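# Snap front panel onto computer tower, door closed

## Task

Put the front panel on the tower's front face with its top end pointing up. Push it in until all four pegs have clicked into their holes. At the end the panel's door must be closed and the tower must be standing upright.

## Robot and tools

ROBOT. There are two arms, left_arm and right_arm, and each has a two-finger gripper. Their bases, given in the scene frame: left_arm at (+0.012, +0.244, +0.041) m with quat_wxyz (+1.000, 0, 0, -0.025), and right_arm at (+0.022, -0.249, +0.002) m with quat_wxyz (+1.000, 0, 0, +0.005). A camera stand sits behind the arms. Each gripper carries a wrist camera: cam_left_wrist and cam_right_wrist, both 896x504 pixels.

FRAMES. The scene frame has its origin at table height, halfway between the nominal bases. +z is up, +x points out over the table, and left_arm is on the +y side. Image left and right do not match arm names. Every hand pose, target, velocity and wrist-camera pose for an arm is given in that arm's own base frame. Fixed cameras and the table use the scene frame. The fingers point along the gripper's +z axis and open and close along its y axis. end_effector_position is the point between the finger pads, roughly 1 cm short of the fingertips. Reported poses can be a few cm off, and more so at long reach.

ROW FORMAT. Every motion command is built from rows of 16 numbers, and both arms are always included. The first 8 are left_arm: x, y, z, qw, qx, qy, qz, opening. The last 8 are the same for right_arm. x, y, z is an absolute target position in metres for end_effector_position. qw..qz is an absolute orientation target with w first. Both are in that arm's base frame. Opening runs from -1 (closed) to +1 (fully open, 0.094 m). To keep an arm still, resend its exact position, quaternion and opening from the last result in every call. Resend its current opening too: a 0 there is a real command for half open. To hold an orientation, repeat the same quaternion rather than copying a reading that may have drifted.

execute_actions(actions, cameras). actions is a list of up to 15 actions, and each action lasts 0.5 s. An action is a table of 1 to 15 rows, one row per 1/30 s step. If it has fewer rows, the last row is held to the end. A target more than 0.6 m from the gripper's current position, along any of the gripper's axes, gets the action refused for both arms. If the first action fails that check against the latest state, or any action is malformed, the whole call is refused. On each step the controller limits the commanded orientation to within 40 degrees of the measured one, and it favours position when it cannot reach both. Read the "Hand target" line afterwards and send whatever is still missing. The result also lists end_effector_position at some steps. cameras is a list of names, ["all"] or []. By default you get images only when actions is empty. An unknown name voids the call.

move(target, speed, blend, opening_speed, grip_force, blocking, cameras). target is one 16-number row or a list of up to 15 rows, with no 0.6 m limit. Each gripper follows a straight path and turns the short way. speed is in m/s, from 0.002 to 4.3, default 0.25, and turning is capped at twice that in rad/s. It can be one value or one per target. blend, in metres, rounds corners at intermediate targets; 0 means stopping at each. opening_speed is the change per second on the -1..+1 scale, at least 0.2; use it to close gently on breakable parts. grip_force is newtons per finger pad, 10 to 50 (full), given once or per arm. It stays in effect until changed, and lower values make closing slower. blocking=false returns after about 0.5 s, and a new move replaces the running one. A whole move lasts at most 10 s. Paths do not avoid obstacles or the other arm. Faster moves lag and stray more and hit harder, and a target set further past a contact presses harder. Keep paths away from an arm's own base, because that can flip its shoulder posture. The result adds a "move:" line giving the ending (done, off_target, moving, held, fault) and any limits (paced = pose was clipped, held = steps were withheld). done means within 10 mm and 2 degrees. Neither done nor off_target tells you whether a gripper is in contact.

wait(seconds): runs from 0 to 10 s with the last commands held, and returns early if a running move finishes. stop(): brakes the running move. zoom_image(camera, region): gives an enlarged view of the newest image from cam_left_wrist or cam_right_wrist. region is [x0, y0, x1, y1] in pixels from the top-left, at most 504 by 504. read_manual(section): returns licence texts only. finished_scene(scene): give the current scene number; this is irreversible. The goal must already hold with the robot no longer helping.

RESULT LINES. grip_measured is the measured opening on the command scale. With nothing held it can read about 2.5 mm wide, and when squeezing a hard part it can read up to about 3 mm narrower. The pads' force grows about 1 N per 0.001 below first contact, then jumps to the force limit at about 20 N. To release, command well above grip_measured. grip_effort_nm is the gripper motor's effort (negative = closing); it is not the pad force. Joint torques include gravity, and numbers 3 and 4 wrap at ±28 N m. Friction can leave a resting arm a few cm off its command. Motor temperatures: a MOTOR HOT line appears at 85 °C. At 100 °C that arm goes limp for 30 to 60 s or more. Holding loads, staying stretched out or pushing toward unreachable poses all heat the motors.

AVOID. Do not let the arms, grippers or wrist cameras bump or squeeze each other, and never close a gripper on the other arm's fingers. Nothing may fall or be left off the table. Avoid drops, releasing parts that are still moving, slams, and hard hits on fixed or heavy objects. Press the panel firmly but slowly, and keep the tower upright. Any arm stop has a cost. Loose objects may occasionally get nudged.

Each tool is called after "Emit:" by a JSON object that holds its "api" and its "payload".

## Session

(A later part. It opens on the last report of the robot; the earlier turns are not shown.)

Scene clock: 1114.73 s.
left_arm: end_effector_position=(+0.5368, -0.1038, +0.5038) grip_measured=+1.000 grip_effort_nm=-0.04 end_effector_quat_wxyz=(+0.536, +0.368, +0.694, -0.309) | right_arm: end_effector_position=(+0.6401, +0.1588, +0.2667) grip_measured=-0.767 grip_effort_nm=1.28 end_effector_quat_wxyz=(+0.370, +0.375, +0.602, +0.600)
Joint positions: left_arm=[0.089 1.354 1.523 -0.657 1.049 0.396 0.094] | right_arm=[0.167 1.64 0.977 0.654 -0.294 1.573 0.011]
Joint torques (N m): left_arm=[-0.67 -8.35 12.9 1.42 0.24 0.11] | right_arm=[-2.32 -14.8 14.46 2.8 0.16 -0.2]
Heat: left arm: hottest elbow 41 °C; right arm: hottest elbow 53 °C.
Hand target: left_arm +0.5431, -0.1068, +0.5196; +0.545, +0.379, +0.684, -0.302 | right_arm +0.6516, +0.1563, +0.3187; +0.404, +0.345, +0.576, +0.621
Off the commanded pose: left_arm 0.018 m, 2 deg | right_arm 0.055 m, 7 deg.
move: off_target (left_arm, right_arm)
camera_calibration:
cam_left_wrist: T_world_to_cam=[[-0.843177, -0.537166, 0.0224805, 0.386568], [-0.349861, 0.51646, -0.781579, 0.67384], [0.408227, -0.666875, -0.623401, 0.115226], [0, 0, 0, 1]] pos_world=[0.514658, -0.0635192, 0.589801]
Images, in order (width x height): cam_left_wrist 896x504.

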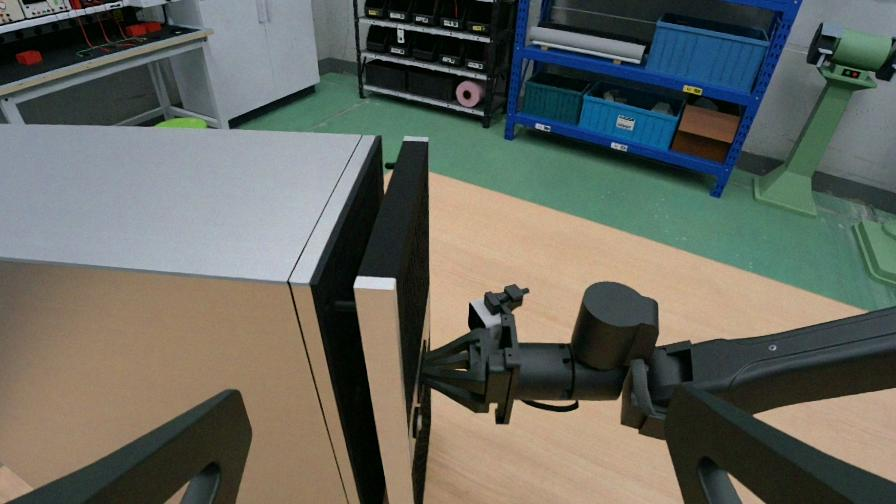

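Emit:
{"api": "move", "payload": {"target": [0.544,-0.107,0.52,0.5444,0.3794,0.6845,-0.3018,1, 0.6575,0.1535,0.319,0.4043,0.3444,0.5759,0.6212,-0.5], "speed": 0.05, "cameras": ["cam_left_wrist"]}}

Emit:
{"api": "zoom_image", "payload": {"camera": "cam_left_wrist", "region": [285, 265, 365, 325]}}

Emit:
{"api": "zoom_image", "payload": {"camera": "cam_left_wrist", "region": [365, 120, 425, 180]}}

Scene clock: 1139.57 s.
left_arm: end_effector_position=(+0.5368, -0.1038, +0.5038) grip_measured=+1.000 grip_effort_nm=-0.04 end_effector_quat_wxyz=(+0.536, +0.369, +0.694, -0.309) | right_arm: end_effector_position=(+0.6403, +0.1576, +0.2667) grip_measured=-0.767 grip_effort_nm=1.28 end_effector_quat_wxyz=(+0.370, +0.376, +0.602, +0.600)
Joint positions: left_arm=[0.089 1.354 1.523 -0.657 1.049 0.397 0.094] | right_arm=[0.165 1.64 0.977 0.654 -0.296 1.573 0.011]
Joint torques (N m): left_arm=[-0.15 -8.18 13.05 1.46 0.26 0.13] | right_arm=[-1.73 -15.15 14.74 2.86 -0.09 -0.21]
Heat: left arm: hottest elbow 42 °C; right arm: hottest elbow 53 °C.
Hand target: left_arm +0.5431, -0.1068, +0.5196; +0.545, +0.379, +0.684, -0.302 | right_arm +0.6530, +0.1526, +0.3187; +0.405, +0.345, +0.576, +0.621
Off the commanded pose: left_arm 0.018 m, 2 deg | right_arm 0.055 m, 7 deg.
move: off_target (left_arm, right_arm)
camera_calibration:
cam_left_wrist: T_world_to_cam=[[-0.843316, -0.536978, 0.0217451, 0.387085], [-0.349268, 0.51687, -0.781574, 0.673557], [0.408448, -0.666709, -0.623434, 0.115142], [0, 0, 0, 1]] pos_world=[0.514657, -0.0635195, 0.589801]
Images, in order (width x height): cam_left_wrist 896x504.

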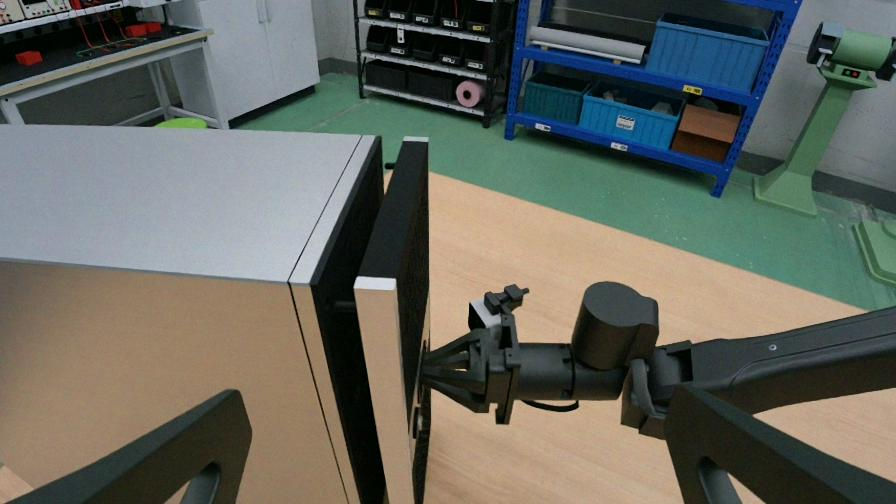

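Scaled by 6.300 from the camera's 896x504 image, which has a finer 1280x720 frame.

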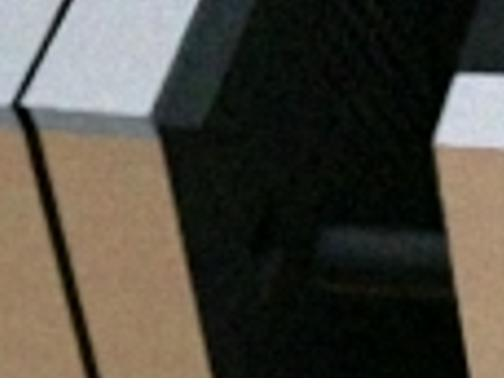

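Scaled by 8.400 from the camera's 896x504 image, which has a finer 1280x720 frame.

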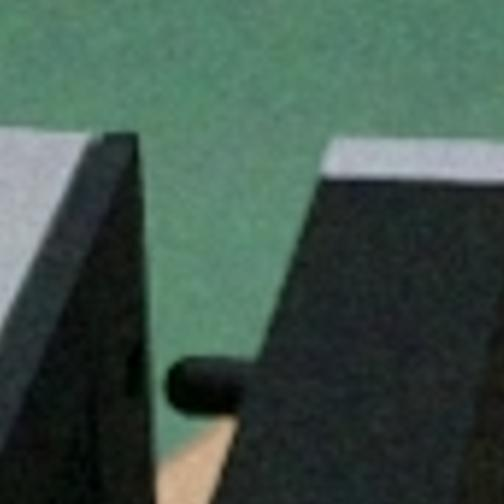

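Emit:
{"api": "move", "payload": {"target": [0.544,-0.107,0.52,0.5444,0.3794,0.6845,-0.3018,1, 0.669,0.156,0.321,0.4043,0.3444,0.5759,0.6212,-0.5], "speed": 0.04, "cameras": ["cam_left_wrist"]}}

Emit:
{"api": "zoom_image", "payload": {"camera": "cam_left_wrist", "region": [285, 265, 365, 325]}}

Emit:
{"api": "zoom_image", "payload": {"camera": "cam_left_wrist", "region": [365, 120, 425, 180]}}

Scene clock: 1147.10 s.
left_arm: end_effector_position=(+0.5368, -0.1038, +0.5038) grip_measured=+1.000 grip_effort_nm=-0.04 end_effector_quat_wxyz=(+0.536, +0.369, +0.694, -0.309) | right_arm: end_effector_position=(+0.6493, +0.1592, +0.2652) grip_measured=-0.767 grip_effort_nm=1.28 end_effector_quat_wxyz=(+0.371, +0.375, +0.602, +0.600)
Joint positions: left_arm=[0.089 1.354 1.523 -0.657 1.049 0.397 0.094] | right_arm=[0.165 1.663 1.003 0.654 -0.296 1.572 0.011]
Joint torques (N m): left_arm=[-0.38 -8 13.16 1.44 0.27 0.14] | right_arm=[-2.02 -15.62 15.53 2.32 -0.01 -0.19]
Heat: left arm: hottest elbow 42 °C; right arm: hottest elbow 54 °C.
Hand target: left_arm +0.5431, -0.1068, +0.5196; +0.545, +0.379, +0.684, -0.302 | right_arm +0.6635, +0.1550, +0.3210; +0.405, +0.344, +0.576, +0.621
Off the commanded pose: left_arm 0.018 m, 2 deg | right_arm 0.059 m, 6 deg.
move: off_target (left_arm, right_arm)
camera_calibration:
cam_left_wrist: T_world_to_cam=[[-0.843316, -0.536978, 0.0217451, 0.387085], [-0.349268, 0.51687, -0.781574, 0.673557], [0.408448, -0.666709, -0.623434, 0.115142], [0, 0, 0, 1]] pos_world=[0.514657, -0.0635195, 0.589801]
Images, in order (width x height): cam_left_wrist 896x504.

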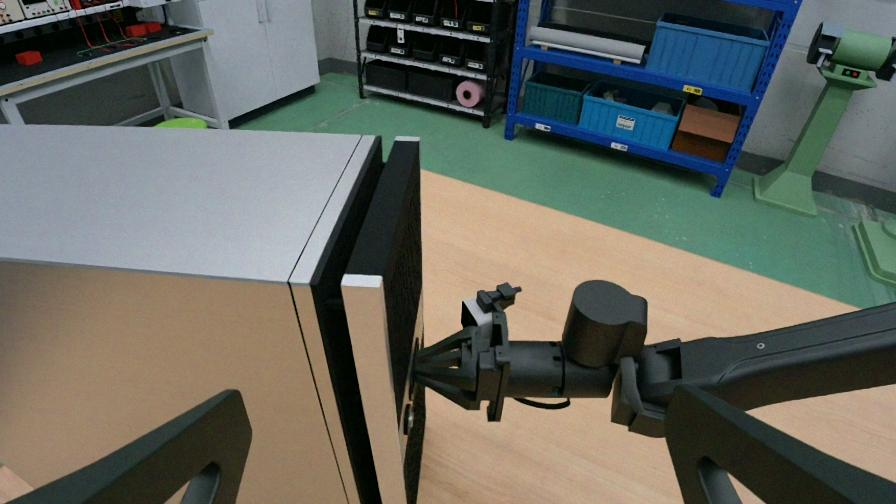

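Scaled by 6.300 from the camera's 896x504 image, which has a finer 1280x720 frame.

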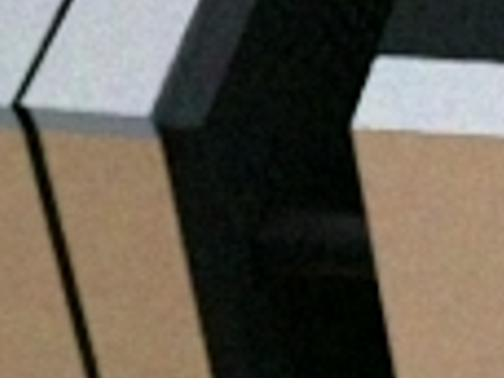

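Scaled by 8.400 from the camera's 896x504 image, which has a finer 1280x720 frame.

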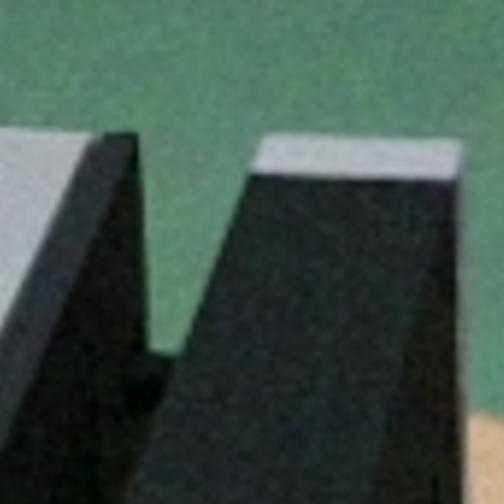

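Emit:
{"api": "move", "payload": {"target": [0.544,-0.107,0.52,0.5444,0.3794,0.6845,-0.3018,1, 0.685,0.1635,0.321,0.4043,0.3444,0.5759,0.6212,-0.5], "speed": 0.04, "cameras": ["cam_left_wrist"]}}

Emit:
{"api": "zoom_image", "payload": {"camera": "cam_left_wrist", "region": [285, 265, 365, 325]}}

Emit:
{"api": "zoom_image", "payload": {"camera": "cam_left_wrist", "region": [365, 120, 425, 180]}}

Scene clock: 1153.53 s.
left_arm: end_effector_position=(+0.5368, -0.1038, +0.5038) grip_measured=+1.000 grip_effort_nm=-0.04 end_effector_quat_wxyz=(+0.536, +0.369, +0.694, -0.309) | right_arm: end_effector_position=(+0.6612, +0.1608, +0.2653) grip_measured=-0.766 grip_effort_nm=1.28 end_effector_quat_wxyz=(+0.373, +0.373, +0.601, +0.600)
Joint positions: left_arm=[0.089 1.354 1.523 -0.657 1.049 0.397 0.094] | right_arm=[0.165 1.692 1.037 0.654 -0.294 1.569 0.011]
Joint torques (N m): left_arm=[-0.32 -8.18 13.18 1.43 0.27 0.14] | right_arm=[-1.26 -15.68 16.79 1.85 0.27 -0.16]
Motor temperatures (°C): left_arm=[25 29 42 26 25 21 24] | right_arm=[22 34 55 23 24 23 30]
Heat: left arm: hottest elbow 42 °C; right arm: hottest elbow 55 °C.
Hand target: left_arm +0.5431, -0.1068, +0.5196; +0.545, +0.379, +0.684, -0.302 | right_arm +0.6785, +0.1622, +0.3213; +0.405, +0.344, +0.576, +0.621
Off the commanded pose: left_arm 0.018 m, 2 deg | right_arm 0.061 m, 6 deg.
move: off_target (left_arm, right_arm)
camera_calibration:
cam_left_wrist: T_world_to_cam=[[-0.843316, -0.536978, 0.0217451, 0.387085], [-0.349268, 0.51687, -0.781574, 0.673557], [0.408448, -0.666709, -0.623434, 0.115142], [0, 0, 0, 1]] pos_world=[0.514657, -0.0635195, 0.589801]
Images, in order (width x height): cam_left_wrist 896x504.

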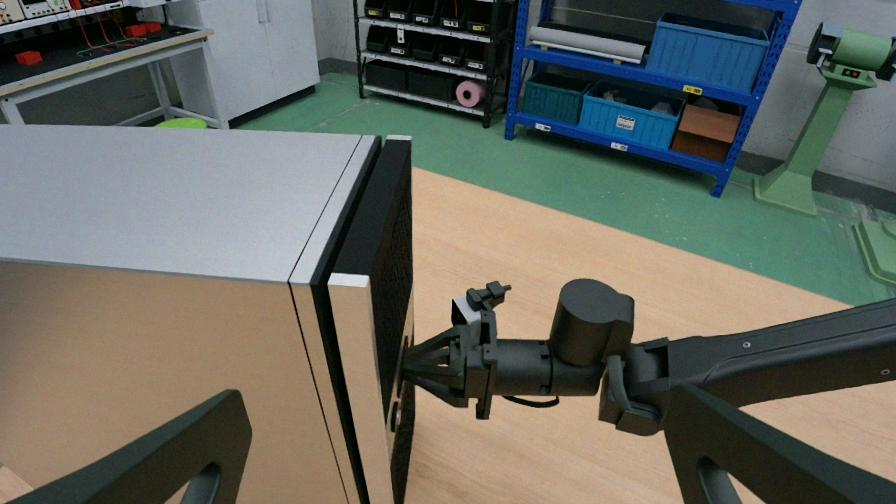

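Scaled by 6.300 from the camera's 896x504 image, which has a finer 1280x720 frame.

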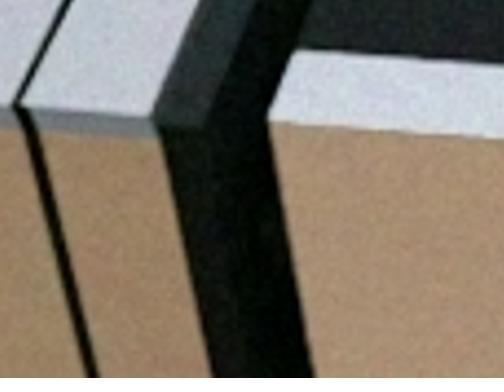

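Scaled by 8.400 from the camera's 896x504 image, which has a finer 1280x720 frame.

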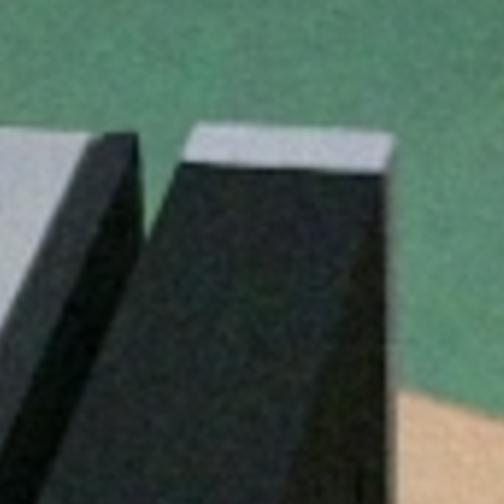

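Going in. Continue.

Emit:
{"api": "move", "payload": {"target": [0.544,-0.107,0.52,0.5444,0.3794,0.6845,-0.3018,1, 0.698,0.170,0.321,0.4043,0.3444,0.5759,0.6212,-0.5], "speed": 0.04, "cameras": ["cam_left_wrist"]}}

Emit:
{"api": "zoom_image", "payload": {"camera": "cam_left_wrist", "region": [285, 265, 365, 325]}}

Emit:
{"api": "zoom_image", "payload": {"camera": "cam_left_wrist", "region": [365, 120, 425, 180]}}

Scene clock: 1159.83 s.
left_arm: end_effector_position=(+0.5368, -0.1038, +0.5038) grip_measured=+1.000 grip_effort_nm=-0.05 end_effector_quat_wxyz=(+0.536, +0.369, +0.694, -0.309) | right_arm: end_effector_position=(+0.6674, +0.1624, +0.2650) grip_measured=-0.765 grip_effort_nm=1.28 end_effector_quat_wxyz=(+0.373, +0.373, +0.601, +0.600)
Joint positions: left_arm=[0.089 1.354 1.523 -0.657 1.049 0.397 0.094] | right_arm=[0.166 1.706 1.056 0.647 -0.293 1.569 0.011]
Joint torques (N m): left_arm=[-0.38 -8.29 13.18 1.37 0.26 0.13] | right_arm=[-0.44 -14.86 18.37 1.8 0.51 -0.14]
Motor temperatures (°C): left_arm=[25 29 42 26 25 21 24] | right_arm=[22 35 57 23 24 23 30]
Heat: left arm: hottest elbow 42 °C; right arm: hottest elbow 57 °C.
Hand target: left_arm +0.5431, -0.1068, +0.5196; +0.545, +0.379, +0.684, -0.302 | right_arm +0.6897, +0.1683, +0.3211; +0.404, +0.345, +0.576, +0.622
Off the commanded pose: left_arm 0.018 m, 2 deg | right_arm 0.064 m, 6 deg.
move: off_target (left_arm, right_arm)
camera_calibration:
cam_left_wrist: T_world_to_cam=[[-0.843316, -0.536978, 0.0217451, 0.387085], [-0.349268, 0.51687, -0.781574, 0.673557], [0.408448, -0.666709, -0.623434, 0.115142], [0, 0, 0, 1]] pos_world=[0.514657, -0.0635195, 0.589801]
Images, in order (width x height): cam_left_wrist 896x504.

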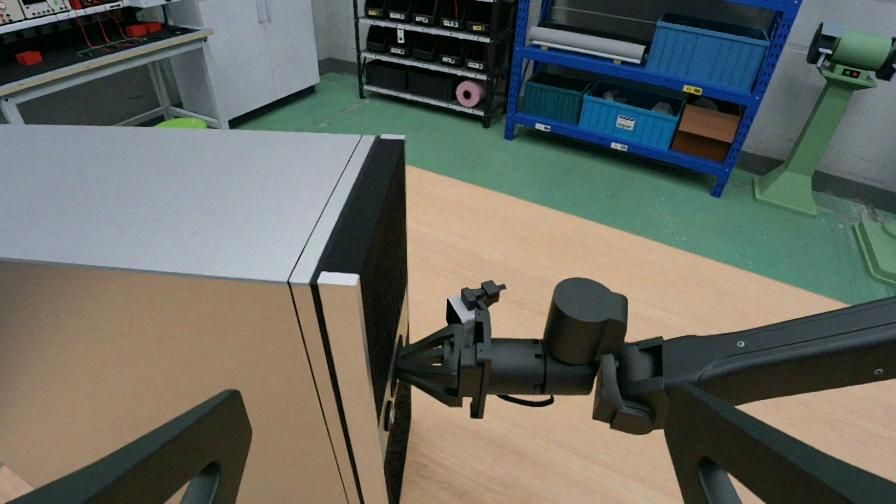

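Scaled by 6.300 from the camera's 896x504 image, which has a finer 1280x720 frame.

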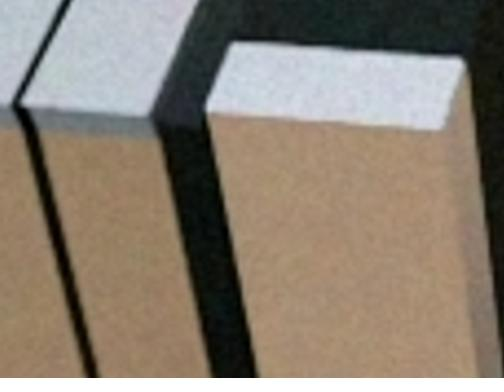

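Scaled by 8.400 from the camera's 896x504 image, which has a finer 1280x720 frame.

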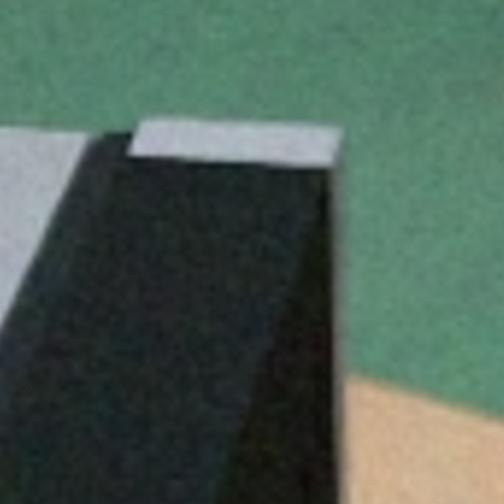

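Emit:
{"api": "move", "payload": {"target": [0.544,-0.107,0.52,0.5444,0.3794,0.6845,-0.3018,1, 0.722,0.181,0.319,0.4043,0.3444,0.5759,0.6212,-0.5], "speed": 0.04, "cameras": ["cam_left_wrist"]}}

Emit:
{"api": "zoom_image", "payload": {"camera": "cam_left_wrist", "region": [285, 265, 365, 325]}}

Emit:
{"api": "zoom_image", "payload": {"camera": "cam_left_wrist", "region": [365, 120, 425, 180]}}

Emit:
{"api": "zoom_image", "payload": {"camera": "cam_left_wrist", "region": [290, 320, 450, 504]}}

Scene clock: 1169.37 s.
left_arm: end_effector_position=(+0.5368, -0.1038, +0.5038) grip_measured=+1.000 grip_effort_nm=-0.04 end_effector_quat_wxyz=(+0.536, +0.369, +0.694, -0.309) | right_arm: end_effector_position=(+0.6680, +0.1641, +0.2658) grip_measured=-0.765 grip_effort_nm=1.28 end_effector_quat_wxyz=(+0.373, +0.372, +0.602, +0.600)
Joint positions: left_arm=[0.089 1.354 1.523 -0.657 1.049 0.397 0.094] | right_arm=[0.168 1.707 1.06 0.646 -0.293 1.569 0.011]
Joint torques (N m): left_arm=[-0.56 -8 13.05 1.5 0.24 0.14] | right_arm=[0.09 -11.28 23.28 1.25 0.92 -0.13]
Motor temperatures (°C): left_arm=[25 29 42 26 25 21 24] | right_arm=[22 35 57 23 24 23 30]
Heat: left arm: hottest elbow 42 °C; right arm: hottest elbow 57 °C.
Hand target: left_arm +0.5431, -0.1068, +0.5196; +0.545, +0.379, +0.684, -0.302 | right_arm +0.7067, +0.1776, +0.3190; +0.404, +0.345, +0.575, +0.622
Off the commanded pose: left_arm 0.018 m, 2 deg | right_arm 0.078 m, 6 deg.
move: off_target (left_arm, right_arm)
camera_calibration:
cam_left_wrist: T_world_to_cam=[[-0.843316, -0.536978, 0.0217451, 0.387085], [-0.349268, 0.51687, -0.781574, 0.673557], [0.408448, -0.666709, -0.623434, 0.115142], [0, 0, 0, 1]] pos_world=[0.514657, -0.0635195, 0.589801]
Images, in order (width x height): cam_left_wrist 896x504.

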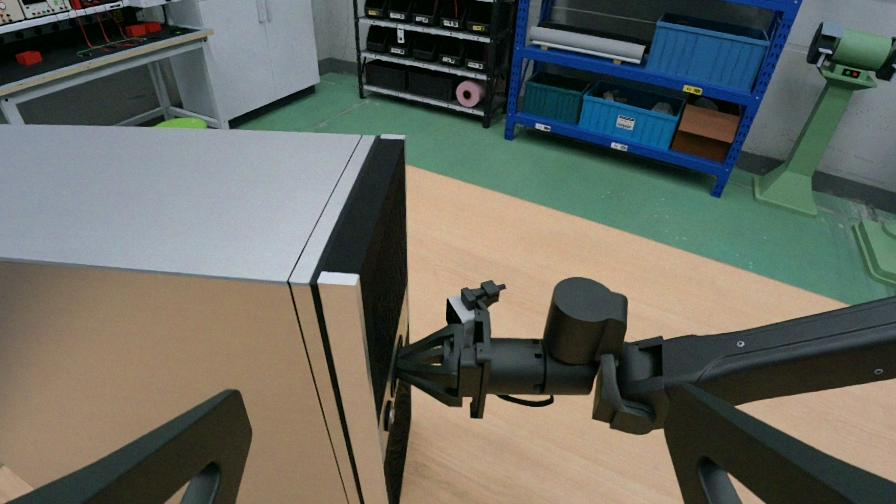

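Scaled by 6.300 from the camera's 896x504 image, which has a finer 1280x720 frame.

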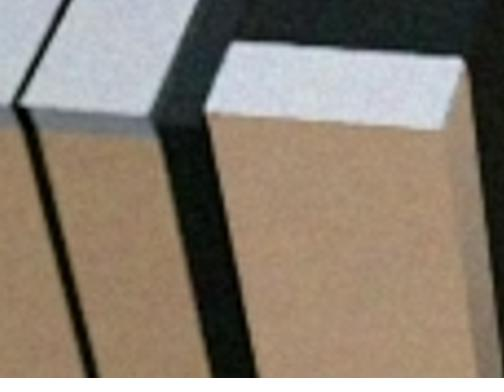

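Scaled by 8.400 from the camera's 896x504 image, which has a finer 1280x720 frame.

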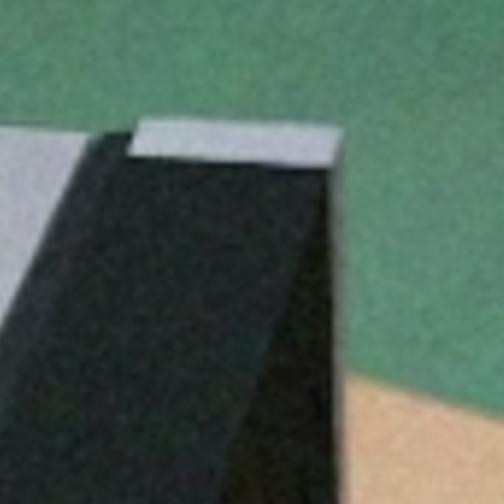

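Scaled by 2.739 from the camera's 896x504 image, which has a finer 1280x720 frame.

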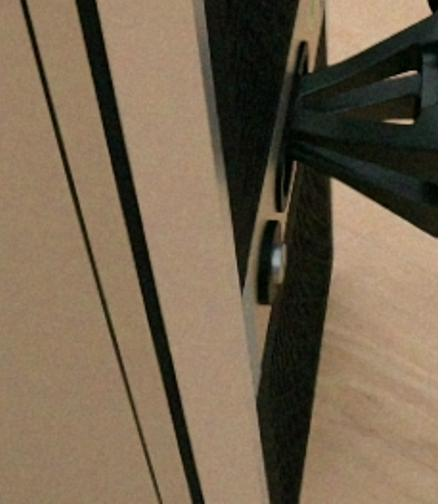

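Emit:
{"api": "move", "payload": {"target": [[0.544,-0.107,0.52,0.5444,0.3794,0.6845,-0.3018,1, 0.678,0.166,0.300,0.4043,0.3444,0.5759,0.6212,-0.5],[0.544,-0.107,0.52,0.5444,0.3794,0.6845,-0.3018,1, 0.676,0.165,0.299,0.4043,0.3444,0.5759,0.6212,-1]], "speed": 0.05, "opening_speed": 0.4, "cameras": ["all"]}}

Scene clock: 1179.10 s.
left_arm: end_effector_position=(+0.5368, -0.1038, +0.5038) grip_measured=+1.000 grip_effort_nm=-0.04 end_effector_quat_wxyz=(+0.536, +0.369, +0.694, -0.309) | right_arm: end_effector_position=(+0.6677, +0.1633, +0.2663) grip_measured=-0.986 grip_effort_nm=-0.72 end_effector_quat_wxyz=(+0.382, +0.365, +0.593, +0.607)
Joint positions: left_arm=[0.089 1.354 1.523 -0.657 1.049 0.397 0.094] | right_arm=[0.168 1.718 1.051 0.697 -0.288 1.569 0.001]
Joint torques (N m): left_arm=[-0.38 -8.29 13.08 1.39 0.23 0.12] | right_arm=[-1.55 -16.15 12.1 2.45 0.23 -0.2]
Motor temperatures (°C): left_arm=[25 29 43 26 25 21 24] | right_arm=[22 34 63 23 24 23 30]
Heat: left arm: hottest elbow 43 °C; right arm: hottest elbow 63 °C.
Hand target: left_arm +0.5431, -0.1068, +0.5196; +0.545, +0.379, +0.684, -0.302 | right_arm +0.6742, +0.1646, +0.2988; +0.404, +0.345, +0.576, +0.621
Off the commanded pose: left_arm 0.018 m, 2 deg | right_arm 0.034 m, 4 deg.
move: off_target (left_arm, right_arm); target 2's new opening was sent with right_arm's hand 0.034 m and 5 deg from that target
camera_calibration:
cam_left_wrist: T_world_to_cam=[[-0.843316, -0.536978, 0.0217451, 0.387085], [-0.349268, 0.51687, -0.781574, 0.673557], [0.408448, -0.666709, -0.623434, 0.115142], [0, 0, 0, 1]] pos_world=[0.514657, -0.0635195, 0.589801]
cam_right_wrist: T_world_to_cam=[[0.0131287, 0.00145515, -0.999913, 0.255841], [-0.779684, 0.626104, -0.009326, 0.459387], [0.626036, 0.779738, 0.00935451, -0.458888], [0, 0, 0, 1]] pos_world=[0.642098, 0.0698157, 0.264396]

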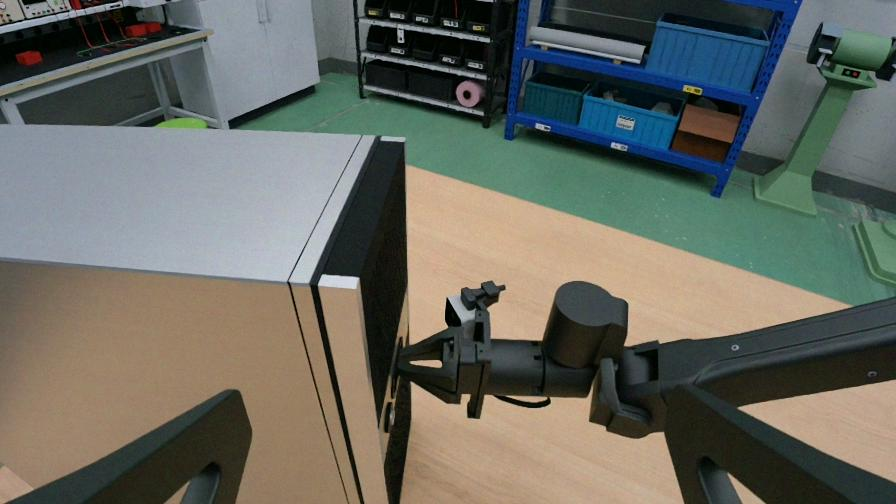

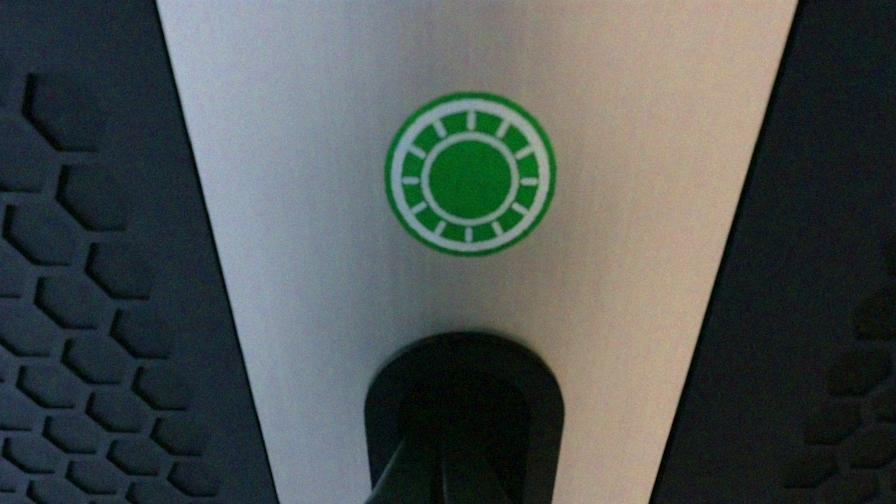

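Emit:
{"api": "move", "payload": {"target": [0.544,-0.107,0.52,0.5444,0.3794,0.6845,-0.3018,1, 0.60,0.130,0.299,0.4043,0.3444,0.5759,0.6212,-1], "speed": 0.08, "cameras": ["all"]}}

Scene clock: 1201.00 s.
left_arm: end_effector_position=(+0.5368, -0.1038, +0.5038) grip_measured=+1.000 grip_effort_nm=-0.04 end_effector_quat_wxyz=(+0.536, +0.369, +0.694, -0.309) | right_arm: end_effector_position=(+0.6019, +0.1374, +0.2866) grip_measured=-0.986 grip_effort_nm=-0.75 end_effector_quat_wxyz=(+0.393, +0.351, +0.584, +0.617)
Joint positions: left_arm=[0.089 1.354 1.523 -0.657 1.049 0.397 0.094] | right_arm=[0.134 1.547 0.862 0.759 -0.328 1.569 0.001]
Joint torques (N m): left_arm=[-0.38 -7.77 13.08 1.44 0.26 0.13] | right_arm=[-1.2 -13.8 8.09 2.09 -0.1 -0.13]
Motor temperatures (°C): left_arm=[25 29 43 26 25 21 24] | right_arm=[22 33 57 23 24 23 29]
Heat: left arm: hottest elbow 43 °C; right arm: hottest elbow 57 °C.
Hand target: left_arm +0.5431, -0.1068, +0.5196; +0.545, +0.379, +0.684, -0.302 | right_arm +0.6000, +0.1301, +0.2987; +0.404, +0.345, +0.576, +0.621
Off the commanded pose: left_arm 0.018 m, 2 deg | right_arm 0.015 m, 2 deg.
move: off_target (left_arm, right_arm)
camera_calibration:
cam_left_wrist: T_world_to_cam=[[-0.843316, -0.536978, 0.0217451, 0.387085], [-0.349268, 0.51687, -0.781574, 0.673557], [0.408448, -0.666709, -0.623434, 0.115142], [0, 0, 0, 1]] pos_world=[0.514657, -0.0635195, 0.589801]
cam_right_wrist: T_world_to_cam=[[0.056392, 0.00612515, -0.99839, 0.249869], [-0.782158, 0.621771, -0.0403641, 0.435537], [0.620522, 0.783175, 0.0398538, -0.403554], [0, 0, 0, 1]] pos_world=[0.576982, 0.0437185, 0.28313]

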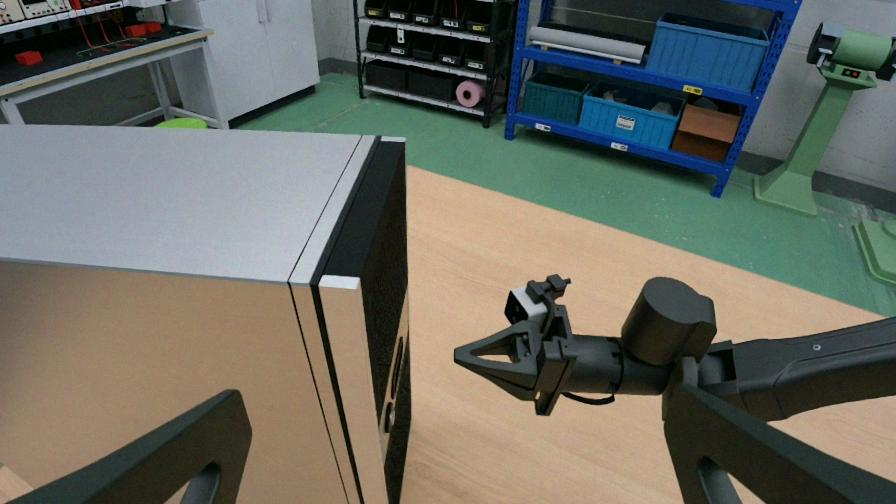

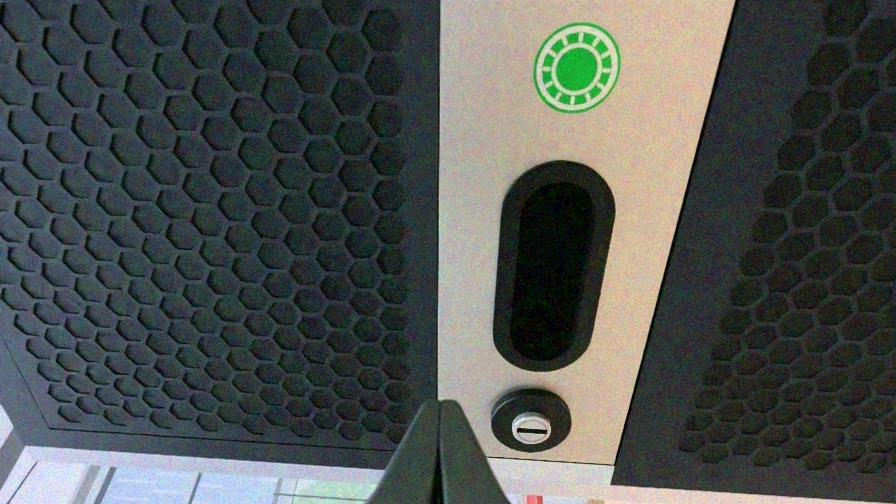

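Emit:
{"api": "zoom_image", "payload": {"camera": "cam_left_wrist", "region": [250, 120, 430, 330]}}

Emit:
{"api": "zoom_image", "payload": {"camera": "cam_left_wrist", "region": [270, 310, 450, 504]}}

Emit:
{"api": "move", "payload": {"target": [[0.54,0.0,0.47,0.5444,0.3794,0.6845,-0.3018,1, 0.57,0.118,0.299,0.4043,0.3444,0.5759,0.6212,-1],[0.46,0.18,0.4,0.6706,0.3439,0.5190,-0.4043,1,0.52,0.07,0.299,0.4043,0.3444,0.5759,0.6212,-1],[0.45,0.2,0.26,0.585,0.335,0.702,-0.231,1,0.52,0.07,0.299,0.4043,0.3444,0.5759,0.6212,-1]], "speed": 0.25, "blend": 0.03, "cameras": ["all"]}}

Scaled by 2.400 from the camera's 896x504 image, which has a finer 1280x720 frame.

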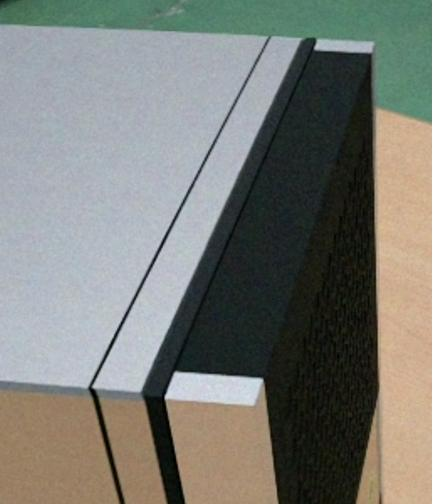

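Scaled by 2.598 from the camera's 896x504 image, which has a finer 1280x720 frame.

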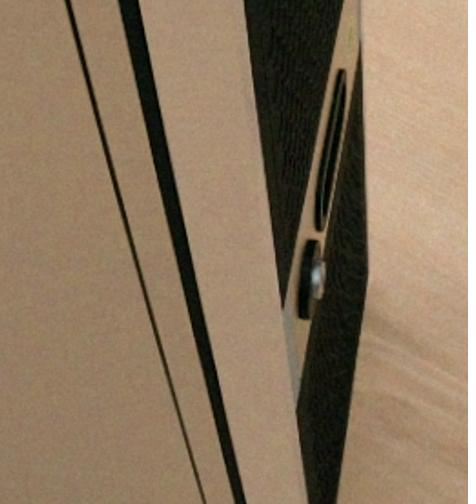

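Scene clock: 1212.33 s.
left_arm: end_effector_position=(+0.4410, +0.1891, +0.2549) grip_measured=+1.000 grip_effort_nm=-0.04 end_effector_quat_wxyz=(+0.582, +0.327, +0.705, -0.239) | right_arm: end_effector_position=(+0.5222, +0.0759, +0.2895) grip_measured=-0.986 grip_effort_nm=-0.75 end_effector_quat_wxyz=(+0.397, +0.347, +0.585, +0.616)
Joint positions: left_arm=[0.769 1.612 1.232 -1.295 1.361 1.721 0.094] | right_arm=[-0.003 1.334 0.641 0.776 -0.465 1.57 0.001]
Joint torques (N m): left_arm=[0.32 -10.11 10.81 0.21 0.73 0.14] | right_arm=[-2.55 -10.17 8.29 2.09 -0.06 0.05]
Motor temperatures (°C): left_arm=[25 29 43 26 25 21 24] | right_arm=[22 33 55 23 24 23 28]
Heat: left arm: hottest elbow 43 °C; right arm: hottest elbow 55 °C.
Hand target: left_arm +0.4495, +0.1996, +0.2599; +0.585, +0.334, +0.702, -0.230 | right_arm +0.5200, +0.0701, +0.2990; +0.404, +0.344, +0.576, +0.621
Off the commanded pose: left_arm 0.015 m, 1 deg | right_arm 0.011 m, 1 deg.
move: off_target (left_arm, right_arm)
camera_calibration:
cam_left_wrist: T_world_to_cam=[[-0.739137, -0.671338, -0.0546009, 0.467938], [-0.372407, 0.474869, -0.797378, 0.316447], [0.561239, -0.569038, -0.601005, 0.102933], [0, 0, 0, 1]] pos_world=[0.405947, 0.222446, 0.339741]
cam_right_wrist: T_world_to_cam=[[0.0658039, -0.00330122, -0.997827, 0.25335], [-0.781025, 0.622198, -0.0535649, 0.414728], [0.621023, 0.782853, 0.0383647, -0.305842], [0, 0, 0, 1]] pos_world=[0.497176, -0.0177775, 0.286748]

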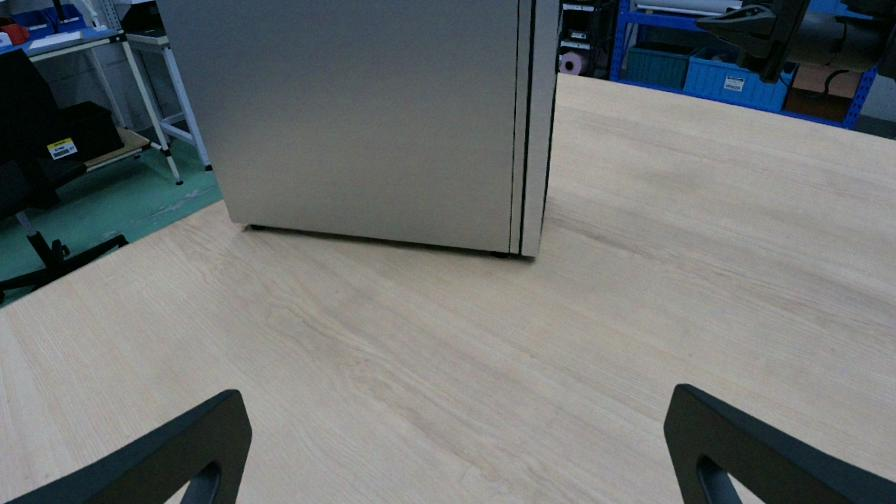

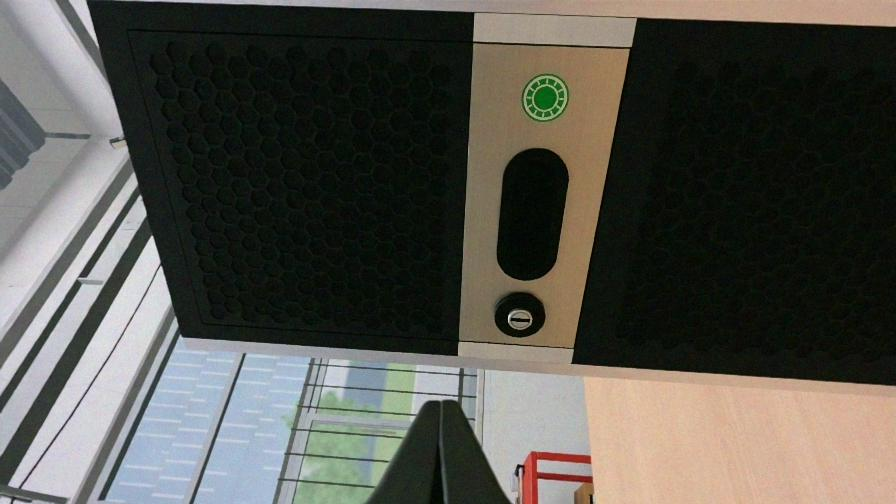

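Emit:
{"api": "zoom_image", "payload": {"camera": "cam_left_wrist", "region": [460, 0, 600, 140]}}

Emit:
{"api": "zoom_image", "payload": {"camera": "cam_left_wrist", "region": [460, 130, 600, 270]}}

Scaled by 3.600 from the camera's 896x504 image, which has a finer 1280x720 frame.

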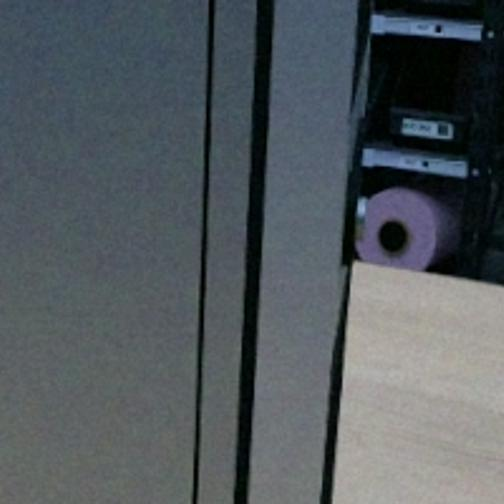

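Scaled by 3.600 from the camera's 896x504 image, which has a finer 1280x720 frame.

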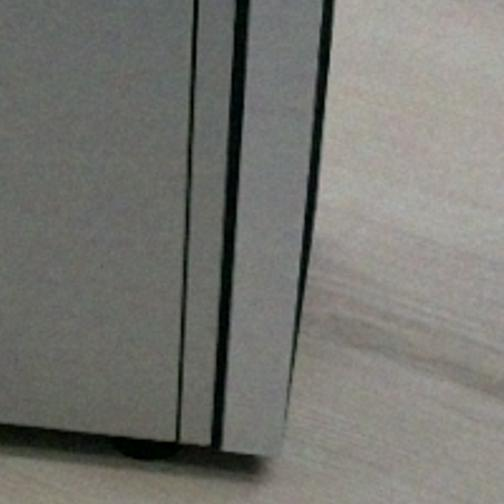

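Emit:
{"api": "move", "payload": {"target": [[0.45,0.2,0.26,0.585,0.335,0.702,-0.231,1,0.58,0.035,0.44,0.4043,0.3444,0.5759,0.6212,-1],[0.45,0.2,0.26,0.585,0.335,0.702,-0.231,1,0.635,0.060,0.45,0.4043,0.3444,0.5759,0.6212,-1]], "speed": 0.2, "cameras": ["all"]}}

Scene clock: 1240.10 s.
left_arm: end_effector_position=(+0.4405, +0.1886, +0.2542) grip_measured=+1.000 grip_effort_nm=-0.04 end_effector_quat_wxyz=(+0.582, +0.327, +0.705, -0.241) | right_arm: end_effector_position=(+0.6266, +0.0561, +0.4216) grip_measured=-0.986 grip_effort_nm=-0.74 end_effector_quat_wxyz=(+0.394, +0.358, +0.584, +0.613)
Joint positions: left_arm=[0.769 1.614 1.232 -1.303 1.361 1.73 0.094] | right_arm=[-0.04 1.416 1.126 0.36 -0.488 1.583 0.001]
Joint torques (N m): left_arm=[0.38 -9.88 11 0.25 0.74 0.13] | right_arm=[-0.85 -11.93 15.41 1.14 0.19 -0.09]
Heat: left arm: hottest elbow 42 °C; right arm: hottest elbow 51 °C.
Hand target: left_arm +0.4494, +0.1996, +0.2600; +0.585, +0.335, +0.702, -0.230 | right_arm +0.6331, +0.0599, +0.4495; +0.404, +0.344, +0.576, +0.622
Off the commanded pose: left_arm 0.016 m, 2 deg | right_arm 0.030 m, 2 deg.
move: off_target (left_arm, right_arm)
camera_calibration:
cam_left_wrist: T_world_to_cam=[[-0.740409, -0.670072, -0.0529041, 0.467137], [-0.3724, 0.474465, -0.797622, 0.316089], [0.559565, -0.570865, -0.600833, 0.103538], [0, 0, 0, 1]] pos_world=[0.405648, 0.222149, 0.339042]
cam_right_wrist: T_world_to_cam=[[0.0468076, 0.00607787, -0.998885, 0.390078], [-0.773988, 0.632369, -0.0324212, 0.501767], [0.631467, 0.774643, 0.0343039, -0.364657], [0, 0, 0, 1]] pos_world=[0.600373, -0.0371938, 0.41842]

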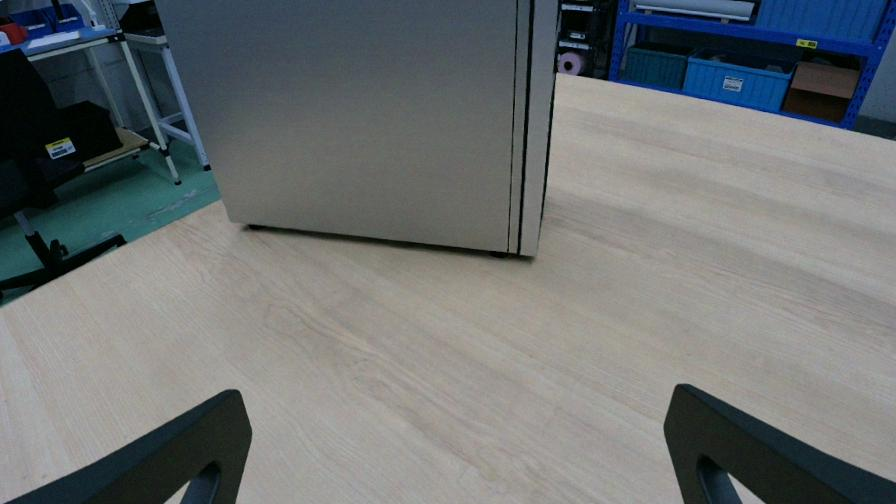

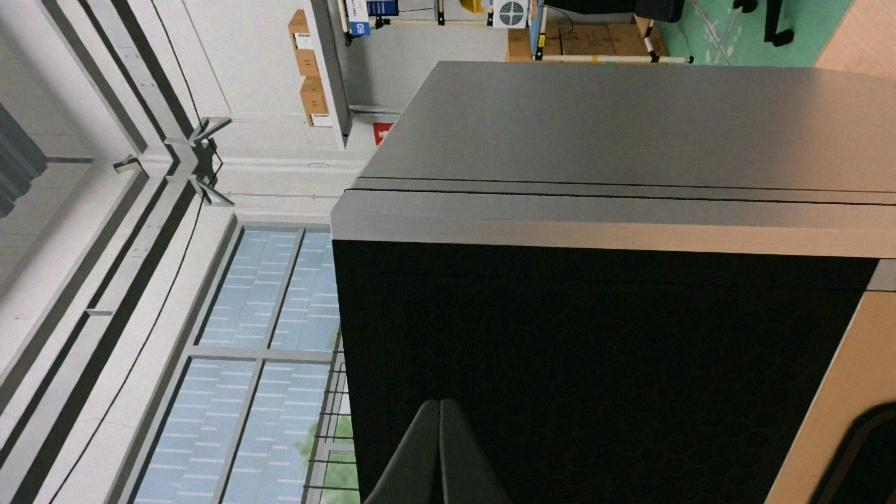

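Emit:
{"api": "move", "payload": {"target": [[0.45,0.2,0.26,0.585,0.335,0.702,-0.231,1,0.642,0.045,0.468,0.4043,0.3444,0.5759,0.6212,-1],[0.45,0.2,0.26,0.585,0.335,0.702,-0.231,1,0.747,0.093,0.474,0.4043,0.3444,0.5759,0.6212,-1]], "speed": 0.06, "cameras": ["all"]}}

Scene clock: 1250.83 s.
left_arm: end_effector_position=(+0.4405, +0.1886, +0.2542) grip_measured=+1.000 grip_effort_nm=-0.04 end_effector_quat_wxyz=(+0.582, +0.327, +0.705, -0.241) | right_arm: end_effector_position=(+0.7397, +0.0696, +0.4482) grip_measured=-0.986 grip_effort_nm=-0.74 end_effector_quat_wxyz=(+0.401, +0.367, +0.577, +0.609)
Joint positions: left_arm=[0.769 1.614 1.232 -1.303 1.361 1.73 0.094] | right_arm=[-0.002 1.682 1.505 0.246 -0.422 1.583 0.001]
Joint torques (N m): left_arm=[0.26 -9.82 11.03 0.12 0.72 0.14] | right_arm=[0.97 -15.97 15.88 1.29 -0.03 -0.13]
Heat: left arm: hottest elbow 42 °C; right arm: hottest elbow 53 °C.
Hand target: left_arm +0.4494, +0.1996, +0.2600; +0.585, +0.335, +0.702, -0.230 | right_arm +0.7440, +0.0925, +0.4735; +0.404, +0.345, +0.576, +0.622
Off the commanded pose: left_arm 0.016 m, 2 deg | right_arm 0.036 m, 3 deg.
move: off_target (left_arm, right_arm)
camera_calibration:
cam_left_wrist: T_world_to_cam=[[-0.740409, -0.670072, -0.0529041, 0.467137], [-0.3724, 0.474465, -0.797622, 0.316089], [0.559565, -0.570865, -0.600833, 0.103538], [0, 0, 0, 1]] pos_world=[0.405648, 0.222149, 0.339042]
cam_right_wrist: T_world_to_cam=[[0.0467246, 0.00936767, -0.998864, 0.411011], [-0.756155, 0.653739, -0.0292402, 0.565488], [0.652722, 0.756662, 0.0376291, -0.463366], [0, 0, 0, 1]] pos_world=[0.710842, -0.02292, 0.444515]

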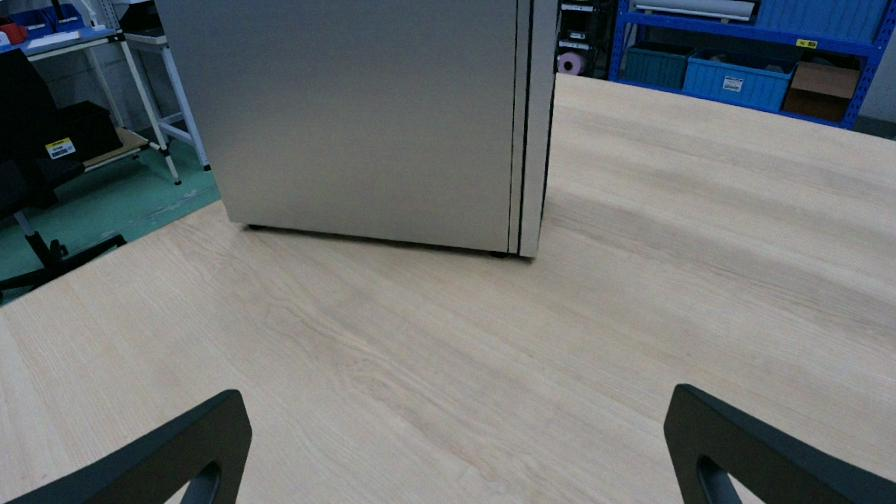

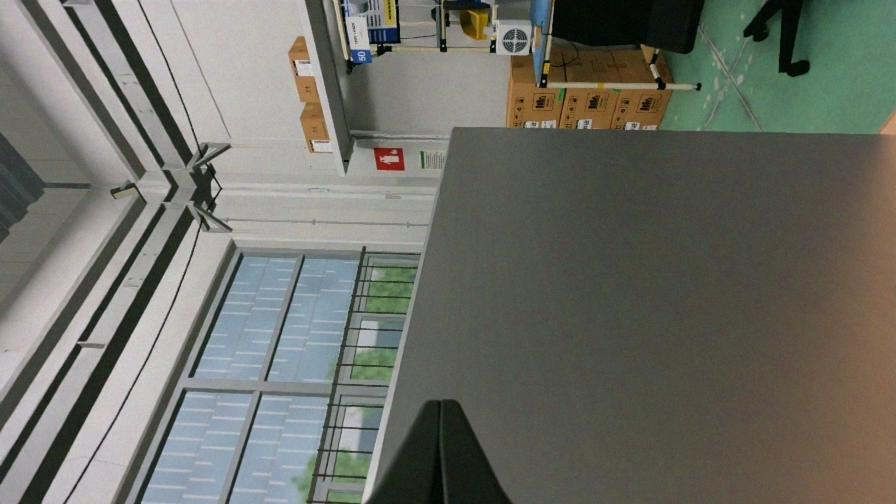

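Emit:
{"api": "move", "payload": {"target": [[0.45,0.2,0.26,0.585,0.335,0.702,-0.231,1,0.60,0.022,0.474,0.4043,0.3444,0.5759,0.6212,-1],[0.45,0.2,0.26,0.585,0.335,0.702,-0.231,1,0.615,0.062,0.47,0.4043,0.3444,0.5759,0.6212,-1]], "speed": 0.12, "cameras": ["cam_right_wrist"]}}

Scene clock: 1260.73 s.
left_arm: end_effector_position=(+0.4405, +0.1886, +0.2542) grip_measured=+1.000 grip_effort_nm=-0.04 end_effector_quat_wxyz=(+0.582, +0.327, +0.705, -0.241) | right_arm: end_effector_position=(+0.6112, +0.0599, +0.4585) grip_measured=-0.986 grip_effort_nm=-0.75 end_effector_quat_wxyz=(+0.397, +0.354, +0.582, +0.616)
Joint positions: left_arm=[0.769 1.614 1.232 -1.303 1.361 1.73 0.094] | right_arm=[-0.034 1.355 1.156 0.281 -0.485 1.584 0.001]
Joint torques (N m): left_arm=[0.56 -10.11 10.89 0.18 0.74 0.15] | right_arm=[-0.97 -11.69 12.48 2.02 0.18 -0.14]
Heat: left arm: hottest elbow 42 °C; right arm: hottest elbow 53 °C.
Hand target: left_arm +0.4494, +0.1996, +0.2600; +0.585, +0.335, +0.702, -0.230 | right_arm +0.6146, +0.0619, +0.4698; +0.404, +0.345, +0.576, +0.621
Off the commanded pose: left_arm 0.016 m, 2 deg | right_arm 0.012 m, 2 deg.
move: off_target (left_arm, right_arm)
camera_calibration:
cam_right_wrist: T_world_to_cam=[[0.0593998, 0.00671307, -0.998212, 0.419483], [-0.775221, 0.6303, -0.0418917, 0.493799], [0.628891, 0.776323, 0.0426438, -0.361403], [0, 0, 0, 1]] pos_world=[0.585169, -0.0334917, 0.454831]
Images, in order (width x height): cam_right_wrist 896x504.

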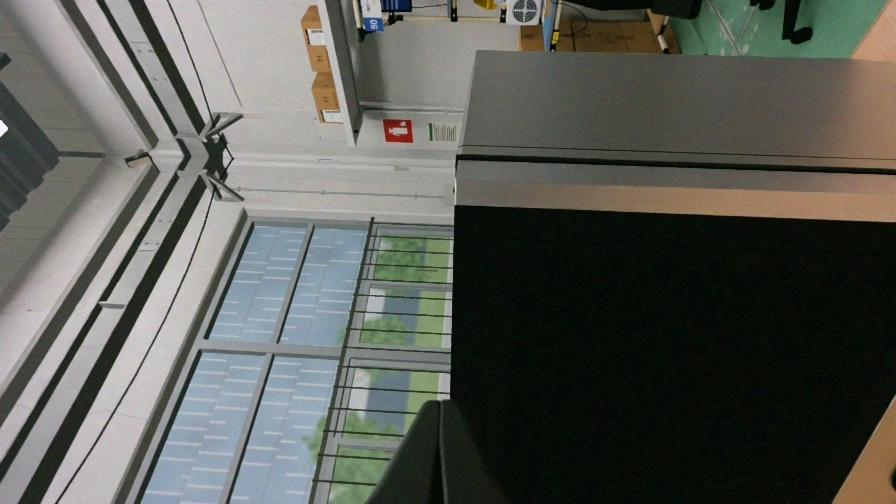

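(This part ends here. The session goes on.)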